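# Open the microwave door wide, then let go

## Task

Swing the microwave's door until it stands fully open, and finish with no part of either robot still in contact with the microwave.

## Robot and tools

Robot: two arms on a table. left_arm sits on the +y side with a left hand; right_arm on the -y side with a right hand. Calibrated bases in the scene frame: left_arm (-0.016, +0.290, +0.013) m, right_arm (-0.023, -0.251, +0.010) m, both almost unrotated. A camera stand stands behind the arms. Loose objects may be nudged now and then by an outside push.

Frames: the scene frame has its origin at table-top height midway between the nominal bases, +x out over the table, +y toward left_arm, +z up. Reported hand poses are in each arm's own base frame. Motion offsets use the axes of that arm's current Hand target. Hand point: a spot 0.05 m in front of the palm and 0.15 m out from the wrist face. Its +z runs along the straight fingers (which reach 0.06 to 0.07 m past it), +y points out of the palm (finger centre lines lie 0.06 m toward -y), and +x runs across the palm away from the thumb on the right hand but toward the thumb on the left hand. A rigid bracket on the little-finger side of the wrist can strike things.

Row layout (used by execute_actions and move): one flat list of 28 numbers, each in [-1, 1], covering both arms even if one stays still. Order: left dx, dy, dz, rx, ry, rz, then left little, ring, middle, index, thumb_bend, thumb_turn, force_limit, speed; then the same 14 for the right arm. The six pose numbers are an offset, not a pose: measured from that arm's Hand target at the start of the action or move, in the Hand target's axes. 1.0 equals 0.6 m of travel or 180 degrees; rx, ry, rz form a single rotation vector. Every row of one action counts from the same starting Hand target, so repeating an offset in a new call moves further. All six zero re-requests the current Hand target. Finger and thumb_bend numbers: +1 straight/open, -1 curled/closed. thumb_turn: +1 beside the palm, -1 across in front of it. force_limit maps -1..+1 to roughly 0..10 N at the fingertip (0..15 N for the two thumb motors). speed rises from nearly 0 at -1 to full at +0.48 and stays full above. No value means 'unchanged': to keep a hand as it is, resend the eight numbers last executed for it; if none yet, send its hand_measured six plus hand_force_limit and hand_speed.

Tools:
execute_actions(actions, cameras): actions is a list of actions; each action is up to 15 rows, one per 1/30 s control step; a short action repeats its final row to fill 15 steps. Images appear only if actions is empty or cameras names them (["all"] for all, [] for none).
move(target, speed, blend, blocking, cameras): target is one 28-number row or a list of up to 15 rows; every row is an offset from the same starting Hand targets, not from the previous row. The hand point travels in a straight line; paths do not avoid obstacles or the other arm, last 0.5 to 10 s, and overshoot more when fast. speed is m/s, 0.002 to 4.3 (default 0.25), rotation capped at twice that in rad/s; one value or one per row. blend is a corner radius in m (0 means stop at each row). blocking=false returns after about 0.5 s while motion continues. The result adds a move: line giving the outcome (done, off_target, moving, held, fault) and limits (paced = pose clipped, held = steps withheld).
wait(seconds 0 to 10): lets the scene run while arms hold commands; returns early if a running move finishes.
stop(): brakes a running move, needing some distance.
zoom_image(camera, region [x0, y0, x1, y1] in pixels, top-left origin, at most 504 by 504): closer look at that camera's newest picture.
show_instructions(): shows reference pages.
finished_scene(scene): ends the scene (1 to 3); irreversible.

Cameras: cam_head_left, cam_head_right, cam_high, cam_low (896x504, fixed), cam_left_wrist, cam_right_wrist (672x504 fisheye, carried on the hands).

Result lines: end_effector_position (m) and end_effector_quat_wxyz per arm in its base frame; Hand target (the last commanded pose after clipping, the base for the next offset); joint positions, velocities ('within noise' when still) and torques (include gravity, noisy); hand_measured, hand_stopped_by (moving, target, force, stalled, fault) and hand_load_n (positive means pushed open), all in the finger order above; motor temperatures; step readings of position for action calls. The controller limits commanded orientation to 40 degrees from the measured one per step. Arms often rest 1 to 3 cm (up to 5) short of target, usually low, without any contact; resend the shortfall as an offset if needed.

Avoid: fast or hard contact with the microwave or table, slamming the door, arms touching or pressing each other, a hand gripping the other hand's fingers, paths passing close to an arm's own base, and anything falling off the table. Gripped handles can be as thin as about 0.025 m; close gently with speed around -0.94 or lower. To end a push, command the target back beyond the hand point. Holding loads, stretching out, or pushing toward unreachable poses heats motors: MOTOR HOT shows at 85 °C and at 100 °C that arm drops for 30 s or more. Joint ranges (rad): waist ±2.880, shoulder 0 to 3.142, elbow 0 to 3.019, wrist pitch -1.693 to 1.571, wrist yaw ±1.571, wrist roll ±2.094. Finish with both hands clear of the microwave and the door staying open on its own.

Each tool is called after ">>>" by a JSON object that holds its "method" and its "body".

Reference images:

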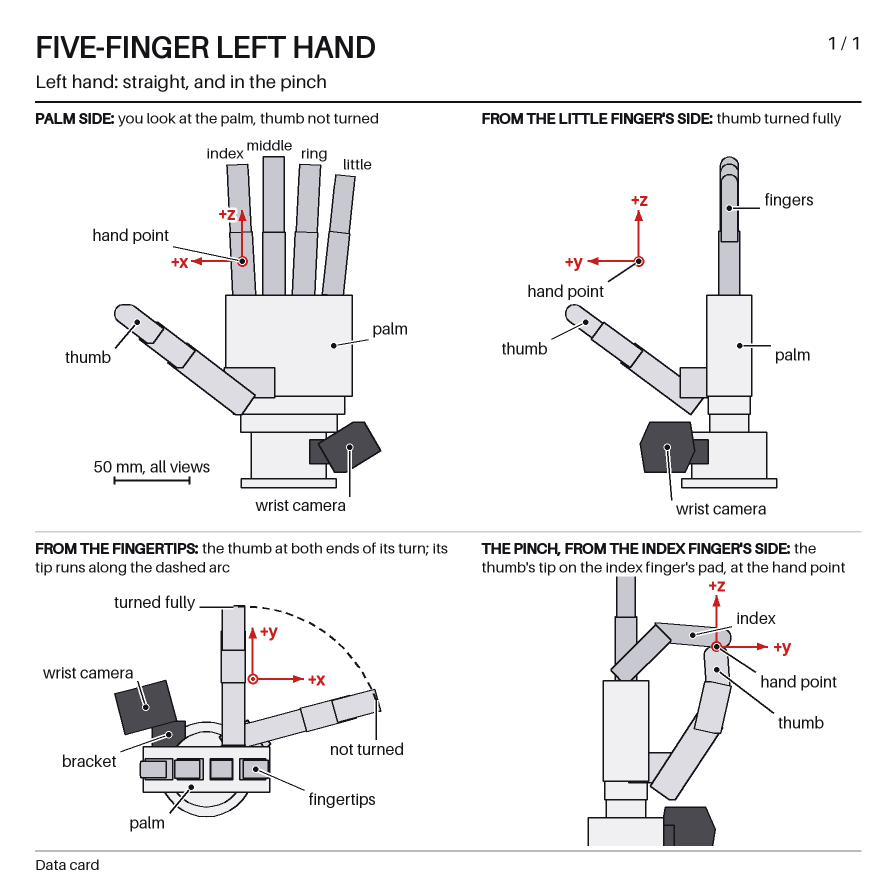

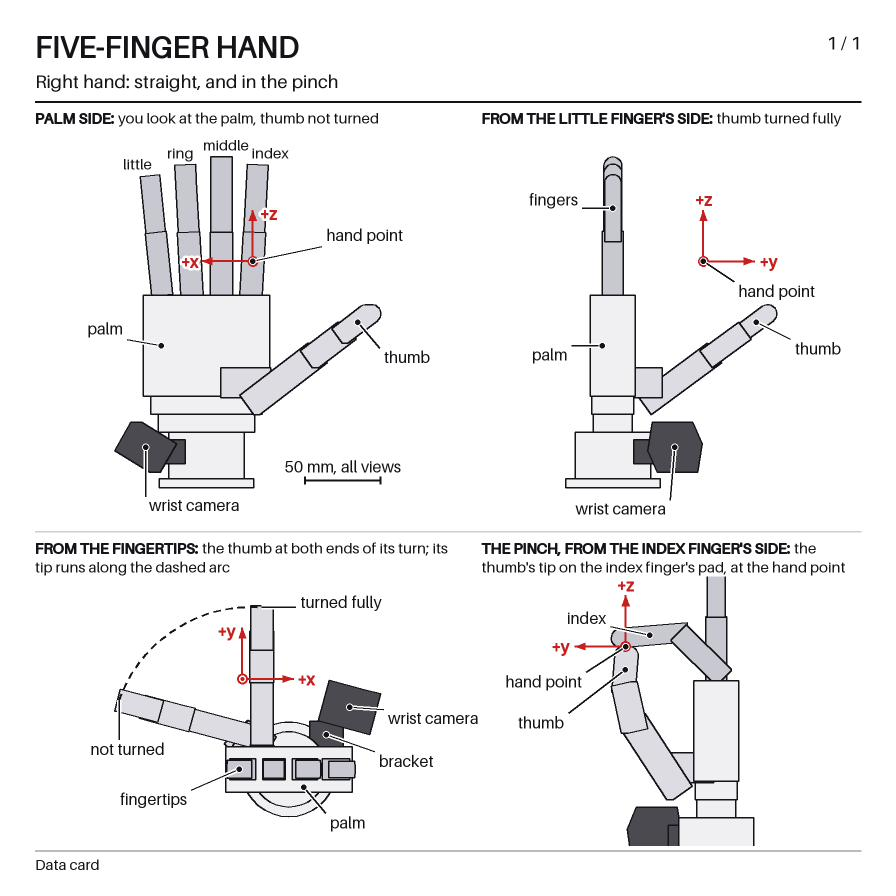

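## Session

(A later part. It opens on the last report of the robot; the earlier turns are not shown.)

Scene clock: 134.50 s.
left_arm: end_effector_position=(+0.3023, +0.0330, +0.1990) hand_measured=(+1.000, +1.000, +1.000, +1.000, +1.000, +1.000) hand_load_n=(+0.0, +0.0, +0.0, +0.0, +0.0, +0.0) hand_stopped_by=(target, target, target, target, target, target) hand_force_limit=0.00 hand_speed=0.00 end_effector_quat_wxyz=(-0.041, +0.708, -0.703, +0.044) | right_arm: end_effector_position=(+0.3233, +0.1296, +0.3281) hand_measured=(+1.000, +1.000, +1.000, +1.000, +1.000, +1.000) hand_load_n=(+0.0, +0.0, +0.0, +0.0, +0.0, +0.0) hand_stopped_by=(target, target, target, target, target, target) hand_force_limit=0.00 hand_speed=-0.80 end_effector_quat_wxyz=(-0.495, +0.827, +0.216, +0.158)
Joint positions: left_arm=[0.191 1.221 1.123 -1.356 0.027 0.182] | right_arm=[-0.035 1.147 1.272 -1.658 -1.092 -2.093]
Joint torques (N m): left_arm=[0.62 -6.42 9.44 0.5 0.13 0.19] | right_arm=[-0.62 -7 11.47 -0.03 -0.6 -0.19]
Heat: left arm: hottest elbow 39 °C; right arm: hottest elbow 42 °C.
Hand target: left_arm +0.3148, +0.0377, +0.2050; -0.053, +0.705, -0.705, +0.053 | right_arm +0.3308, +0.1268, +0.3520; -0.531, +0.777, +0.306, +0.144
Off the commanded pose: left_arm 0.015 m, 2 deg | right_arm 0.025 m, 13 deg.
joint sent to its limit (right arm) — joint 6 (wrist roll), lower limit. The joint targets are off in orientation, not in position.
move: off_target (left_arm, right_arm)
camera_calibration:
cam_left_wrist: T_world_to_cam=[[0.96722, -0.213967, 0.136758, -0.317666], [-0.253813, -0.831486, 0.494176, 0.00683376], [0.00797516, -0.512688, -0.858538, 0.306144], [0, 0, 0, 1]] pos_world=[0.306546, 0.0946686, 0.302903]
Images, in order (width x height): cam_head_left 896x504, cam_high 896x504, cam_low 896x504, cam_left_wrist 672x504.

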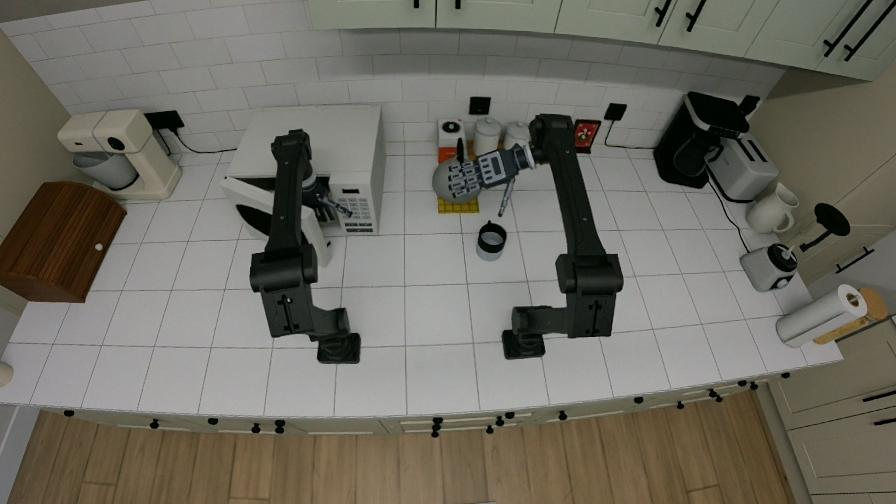

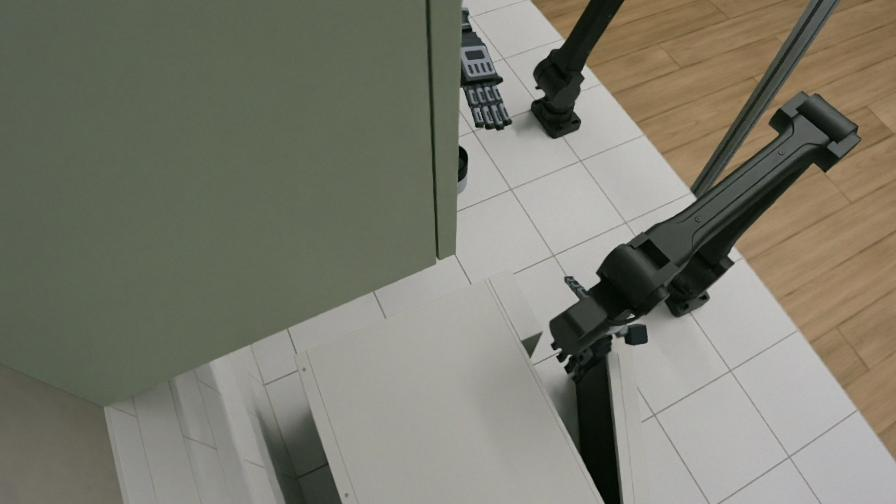

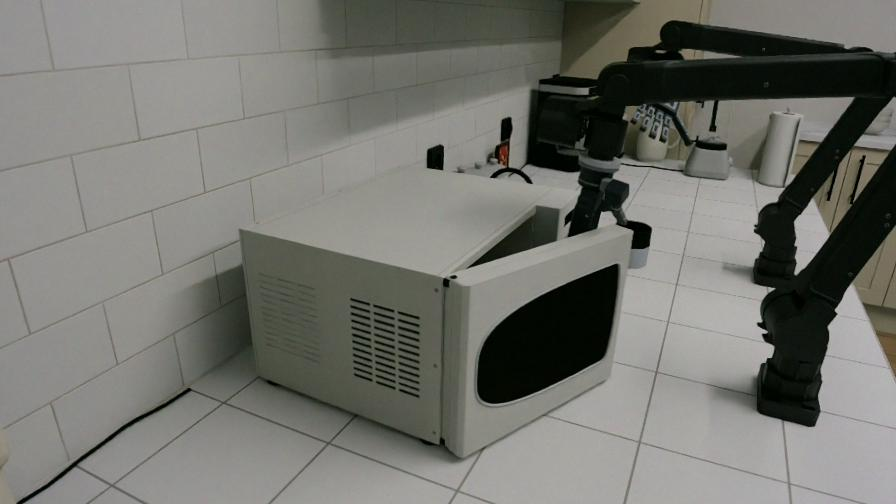

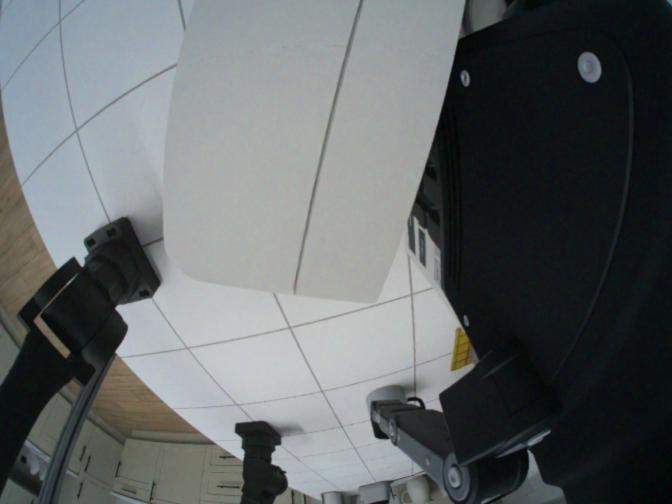

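>>> {"method": "move", "body": {"target": [[-0.037,0.032,-0.013,0,0,0,1,1,1,1,1,1,0,0,0,0,0,0,0,0,1,1,1,1,1,1,0,-0.8],[-0.062,0.083,-0.021,0,0,0,1,1,1,1,1,1,0,0,0,0,0,0,0,0,1,1,1,1,1,1,0,-0.8],[-0.128,0.152,-0.031,0,0,0,1,1,1,1,1,1,0,0,0,0,0,0,0,0,1,1,1,1,1,1,0,-0.8],[-0.212,0.2,-0.039,0,0,0,1,1,1,1,1,1,0,0,0,0,0,0,0,0,1,1,1,1,1,1,0,-0.8]], "speed": 0.12, "blend": 0.02, "cameras": ["cam_head_left","cam_high","cam_low","cam_left_wrist"]}}

Scene clock: 141.57 s.
left_arm: end_effector_position=(+0.1932, +0.1603, +0.2043) hand_measured=(+1.000, +1.000, +1.000, +1.000, +1.000, +1.000) hand_load_n=(+0.0, +0.0, +0.0, +0.0, +0.0, +0.0) hand_stopped_by=(target, target, target, target, target, target) hand_force_limit=0.00 hand_speed=0.00 end_effector_quat_wxyz=(-0.048, +0.706, -0.705, +0.053) | right_arm: end_effector_position=(+0.3233, +0.1296, +0.3281) hand_measured=(+1.000, +1.000, +1.000, +1.000, +1.000, +1.000) hand_load_n=(+0.0, +0.0, +0.0, +0.0, +0.0, +0.0) hand_stopped_by=(target, target, target, target, target, target) hand_force_limit=0.00 hand_speed=-0.80 end_effector_quat_wxyz=(-0.495, +0.827, +0.216, +0.158)
Joint positions: left_arm=[0.709 1.09 1.04 -1.416 0.098 0.702] | right_arm=[-0.035 1.147 1.272 -1.658 -1.092 -2.093]
Joint torques (N m): left_arm=[0.67 -5.83 8.64 -0.31 0.11 0.19] | right_arm=[-0.15 -6.42 11.59 -0.18 -0.62 -0.13]
Heat: left arm: hottest elbow 39 °C; right arm: hottest elbow 42 °C.
Hand target: left_arm +0.1926, +0.1649, +0.2102; -0.053, +0.705, -0.705, +0.053 | right_arm +0.3308, +0.1268, +0.3520; -0.531, +0.777, +0.306, +0.144
Off the commanded pose: left_arm 0.008 m, 1 deg | right_arm 0.025 m, 13 deg.
joint sent to its limit (right arm) — joint 6 (wrist roll), lower limit. The joint targets are off in orientation, not in position.
move: off_target (right_arm); blend cut to 0.0151 m at target 1, 0.0172 m at target 2
camera_calibration:
cam_left_wrist: T_world_to_cam=[[0.962697, -0.218992, 0.158923, -0.188509], [-0.269475, -0.829016, 0.490015, 0.0858355], [0.0244406, -0.514562, -0.857105, 0.37371], [0, 0, 0, 1]] pos_world=[0.195474, 0.222174, 0.308207]
Images, in order (width x height): cam_head_left 896x504, cam_high 896x504, cam_low 896x504, cam_left_wrist 672x504.

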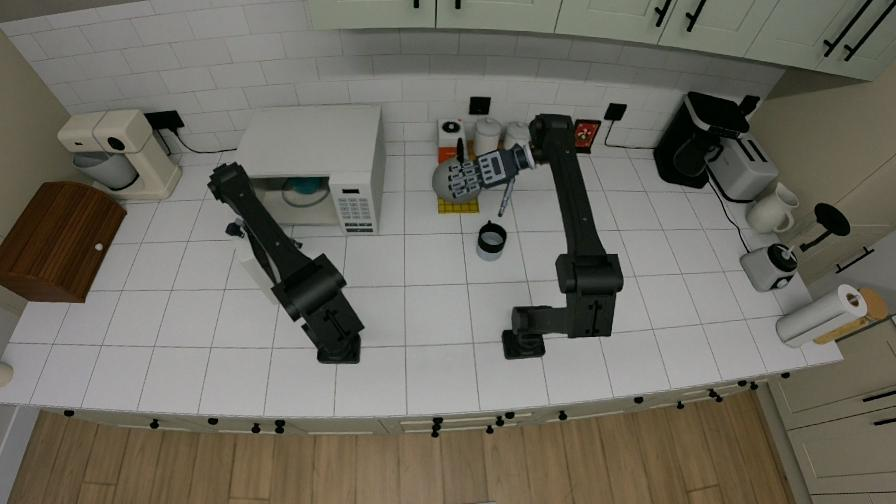

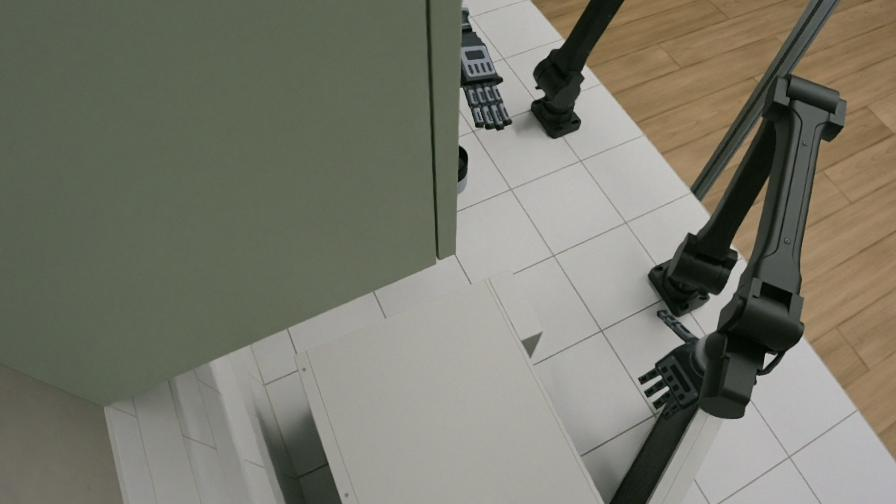

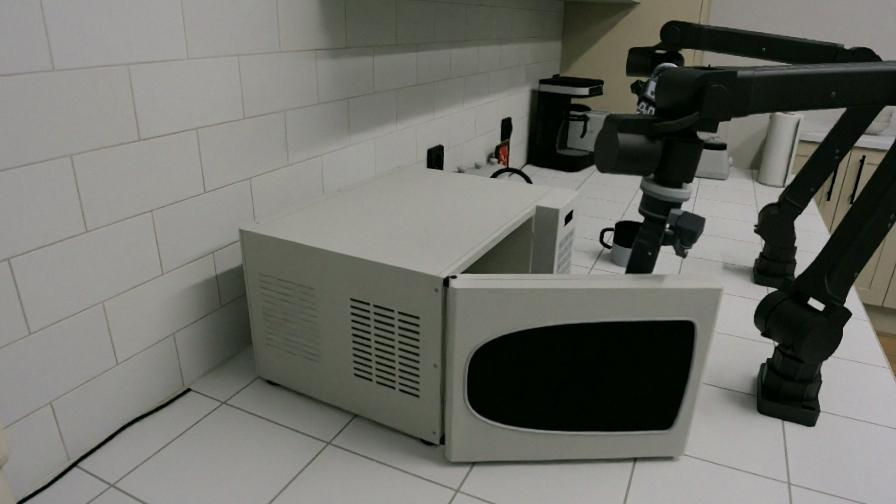

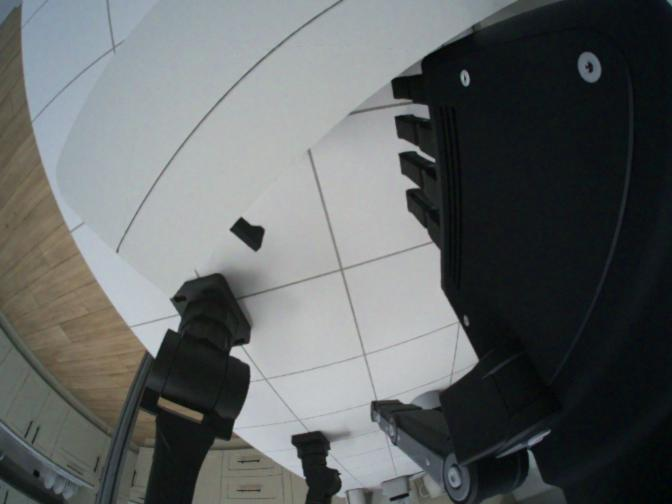

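>>> {"method": "move", "body": {"target": [[-0.092,0.024,-0.004,0,0,0,1,1,1,1,1,1,0,0,0,0,0,0,0,0,1,1,1,1,1,1,0,-0.8],[-0.192,0.024,-0.004,0,0,0,1,1,1,1,1,1,0,0,0,0,0,0,0,0,1,1,1,1,1,1,0,-0.8],[-0.275,0.013,-0.002,0,0,0,1,1,1,1,1,1,0,0,0,0,0,0,0,0,1,1,1,1,1,1,0,-0.8]], "speed": 0.12, "blend": 0.02, "cameras": ["cam_head_left","cam_high","cam_low","cam_left_wrist"]}}

Scene clock: 145.83 s.
left_arm: end_effector_position=(+0.1760, +0.3089, +0.1946) hand_measured=(+1.000, +1.000, +1.000, +1.000, +1.000, +1.000) hand_load_n=(+0.0, +0.0, +0.0, +0.0, -0.5, +0.0) hand_stopped_by=(target, target, target, target, target, target) hand_force_limit=0.00 hand_speed=0.00 end_effector_quat_wxyz=(-0.029, +0.708, -0.703, +0.058) | right_arm: end_effector_position=(+0.3233, +0.1296, +0.3281) hand_measured=(+1.000, +1.000, +1.000, +1.000, +1.000, +1.000) hand_load_n=(+0.0, +0.0, +0.0, +0.0, +0.0, +0.0) hand_stopped_by=(target, target, target, target, target, target) hand_force_limit=0.00 hand_speed=-0.80 end_effector_quat_wxyz=(-0.495, +0.827, +0.216, +0.158)
Joint positions: left_arm=[1.025 1.406 1.279 -1.416 0.126 1.016] | right_arm=[-0.035 1.147 1.272 -1.658 -1.092 -2.093]
Joint torques (N m): left_arm=[0.91 -8.64 11.67 -0.1 0.15 0.16] | right_arm=[0.03 -7.12 11.59 -0.23 -0.57 -0.17]
Heat: left arm: hottest elbow 39 °C; right arm: hottest elbow 42 °C.
Hand target: left_arm +0.1846, +0.3300, +0.2103; -0.053, +0.705, -0.705, +0.052 | right_arm +0.3308, +0.1268, +0.3520; -0.531, +0.777, +0.306, +0.144
Off the commanded pose: left_arm 0.028 m, 3 deg | right_arm 0.025 m, 13 deg.
joint sent to its limit (right arm) — joint 6 (wrist roll), lower limit. The joint targets are off in orientation, not in position.
move: off_target (left_arm, right_arm)
camera_calibration:
cam_left_wrist: T_world_to_cam=[[0.966423, -0.211109, 0.146489, -0.13855], [-0.256822, -0.811975, 0.524156, 0.195013], [0.00829104, -0.544178, -0.838929, 0.450607], [0, 0, 0, 1]] pos_world=[0.180245, 0.374307, 0.296106]
Images, in order (width x height): cam_head_left 896x504, cam_high 896x504, cam_low 896x504, cam_left_wrist 672x504.

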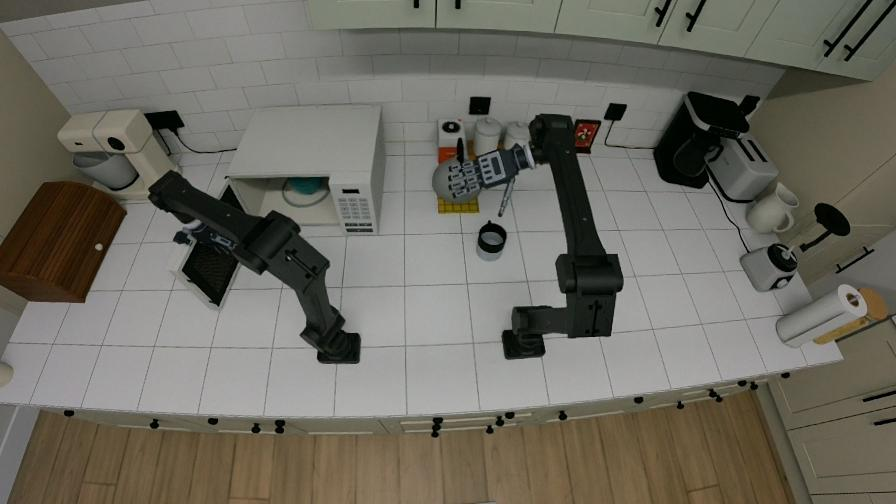

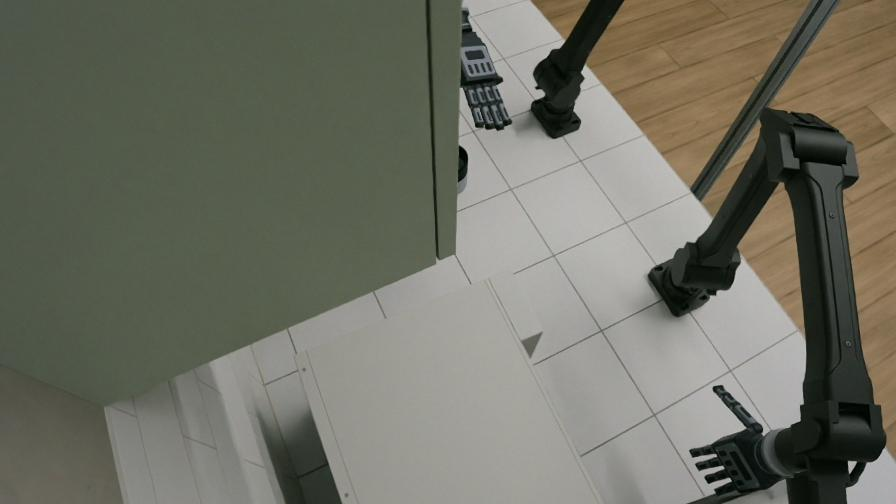

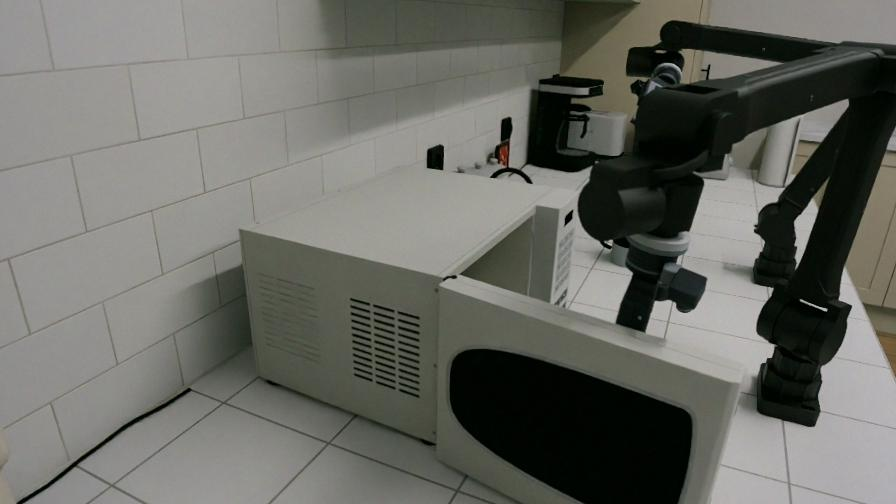

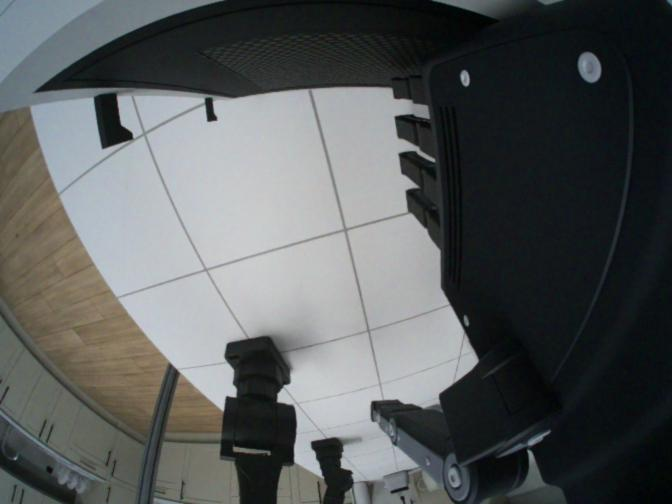

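>>> {"method": "move", "body": {"target": [[-0.05,-0.012,0.0,0,0,0,1,1,1,1,1,1,0,0,0,0,0,0,0,0,1,1,1,1,1,1,0,-0.8],[-0.108,-0.045,0.003,0,0,0,1,1,1,1,1,1,0,0,0,0,0,0,0,0,1,1,1,1,1,1,0,-0.8]], "speed": 0.1, "blend": 0.02, "cameras": ["cam_head_left","cam_low"]}}

Scene clock: 149.50 s.
left_arm: end_effector_position=(+0.1799, +0.3292, +0.2043) hand_measured=(+1.000, +1.000, +1.000, +1.000, +1.000, +1.000) hand_load_n=(+0.0, +0.0, +0.0, +0.0, +0.0, +0.0) hand_stopped_by=(target, target, target, target, target, target) hand_force_limit=0.00 hand_speed=0.00 end_effector_quat_wxyz=(+0.017, +0.712, -0.699, +0.070) | right_arm: end_effector_position=(+0.3233, +0.1296, +0.3281) hand_measured=(+1.000, +1.000, +1.000, +1.000, +1.000, +1.000) hand_load_n=(+0.0, +0.0, +0.0, +0.0, +0.0, +0.0) hand_stopped_by=(target, target, target, target, target, target) hand_force_limit=0.00 hand_speed=-0.80 end_effector_quat_wxyz=(-0.495, +0.827, +0.216, +0.158)
Joint positions: left_arm=[1.044 1.521 1.413 -1.53 0.128 1.029] | right_arm=[-0.035 1.147 1.272 -1.658 -1.092 -2.093]
Joint torques (N m): left_arm=[0.67 -6.48 15.65 2.65 0.07 0.24] | right_arm=[0.15 -7.53 11.51 -0.23 -0.58 -0.23]
Heat: left arm: hottest elbow 39 °C; right arm: hottest elbow 42 °C.
Hand target: left_arm +0.2115, +0.3947, +0.2126; -0.053, +0.705, -0.705, +0.053 | right_arm +0.3308, +0.1268, +0.3520; -0.531, +0.777, +0.306, +0.144
Off the commanded pose: left_arm 0.073 m, 8 deg | right_arm 0.025 m, 13 deg.
joint sent to its limit (right arm) — joint 6 (wrist roll), lower limit. The joint targets are off in orientation, not in position.
move: off_target (left_arm, right_arm); blend cut to 0.0161 m at target 1
Images, in order (width x height): cam_head_left 896x504, cam_low 896x504.

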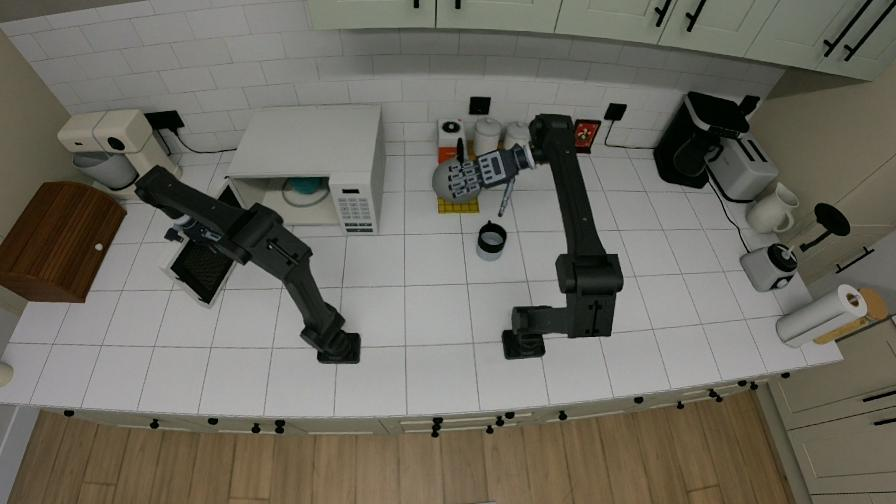

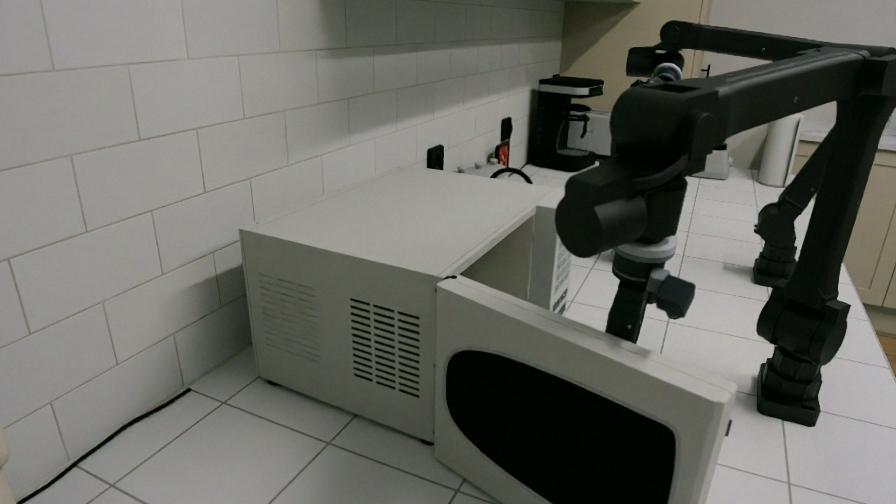

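>>> {"method": "move", "body": {"target": [[0.2,0.045,-0.01,0,0,0,1,1,1,1,1,1,0,0,0,0,0,0,0,0,1,1,1,1,1,1,0,-0.8],[0.24,0.068,-0.2,0,0,0,1,1,1,1,1,1,0,0,0,0,0,0,0,0,1,1,1,1,1,1,0,-0.8]], "speed": 0.2, "blend": 0.03, "cameras": ["cam_head_left","cam_low"]}}

Scene clock: 153.70 s.
left_arm: end_effector_position=(+0.1521, +0.2430, +0.3032) hand_measured=(+1.000, +1.000, +1.000, +1.000, +1.000, +1.000) hand_load_n=(+0.0, +0.0, +0.0, -0.5, +0.0, +0.0) hand_stopped_by=(target, target, target, target, target, target) hand_force_limit=0.00 hand_speed=0.00 end_effector_quat_wxyz=(-0.043, +0.704, -0.707, +0.053) | right_arm: end_effector_position=(+0.3233, +0.1296, +0.3281) hand_measured=(+1.000, +1.000, +1.000, +1.000, +1.000, +1.000) hand_load_n=(+0.0, +0.0, +0.0, +0.0, +0.0, +0.0) hand_stopped_by=(target, target, target, target, target, target) hand_force_limit=0.00 hand_speed=-0.80 end_effector_quat_wxyz=(-0.495, +0.827, +0.216, +0.158)
Joint positions: left_arm=[0.982 1.212 1.391 -1.686 0.122 0.982] | right_arm=[-0.035 1.147 1.272 -1.658 -1.092 -2.093]
Joint torques (N m): left_arm=[0.73 -7.65 11.17 -0.55 0.02 0.03] | right_arm=[-0.21 -5.66 11.29 -0.17 -0.53 -0.17]
Heat: left arm: hottest elbow 40 °C; right arm: hottest elbow 42 °C.
Hand target: left_arm +0.1534, +0.2507, +0.3251; -0.053, +0.705, -0.705, +0.053 | right_arm +0.3308, +0.1268, +0.3520; -0.531, +0.777, +0.306, +0.144
Off the commanded pose: left_arm 0.023 m, 1 deg | right_arm 0.025 m, 13 deg.
joint sent to its limit (left arm) — joint 4 (wrist pitch), lower limit. The joint targets still meet the commanded pose.
joint sent to its limit (right arm) — joint 6 (wrist roll), lower limit. The joint targets are off in orientation, not in position.
move: off_target (left_arm, right_arm)
Images, in order (width x height): cam_head_left 896x504, cam_low 896x504.

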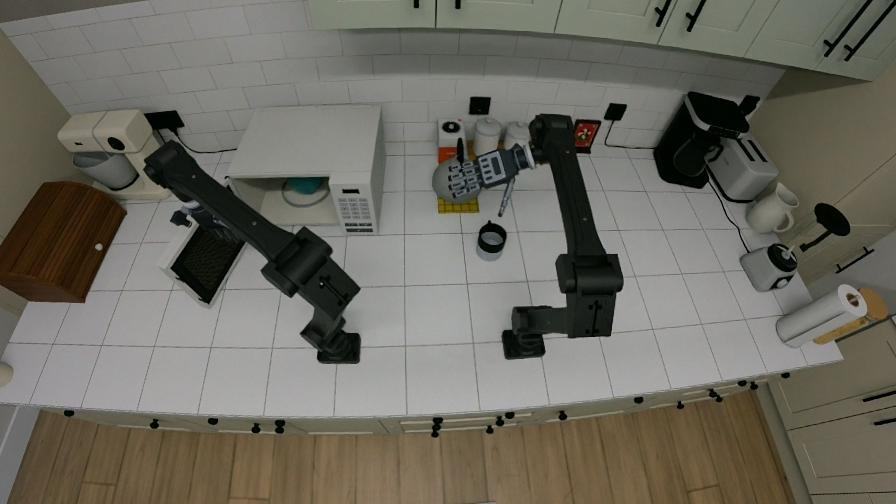

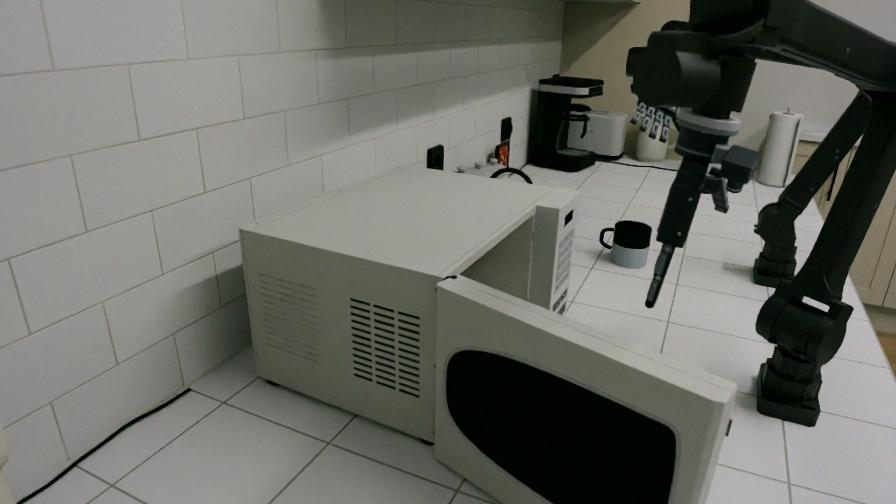

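>>> {"method": "finished_scene", "body": {"scene": 1}}

The scene is finished: the task was done.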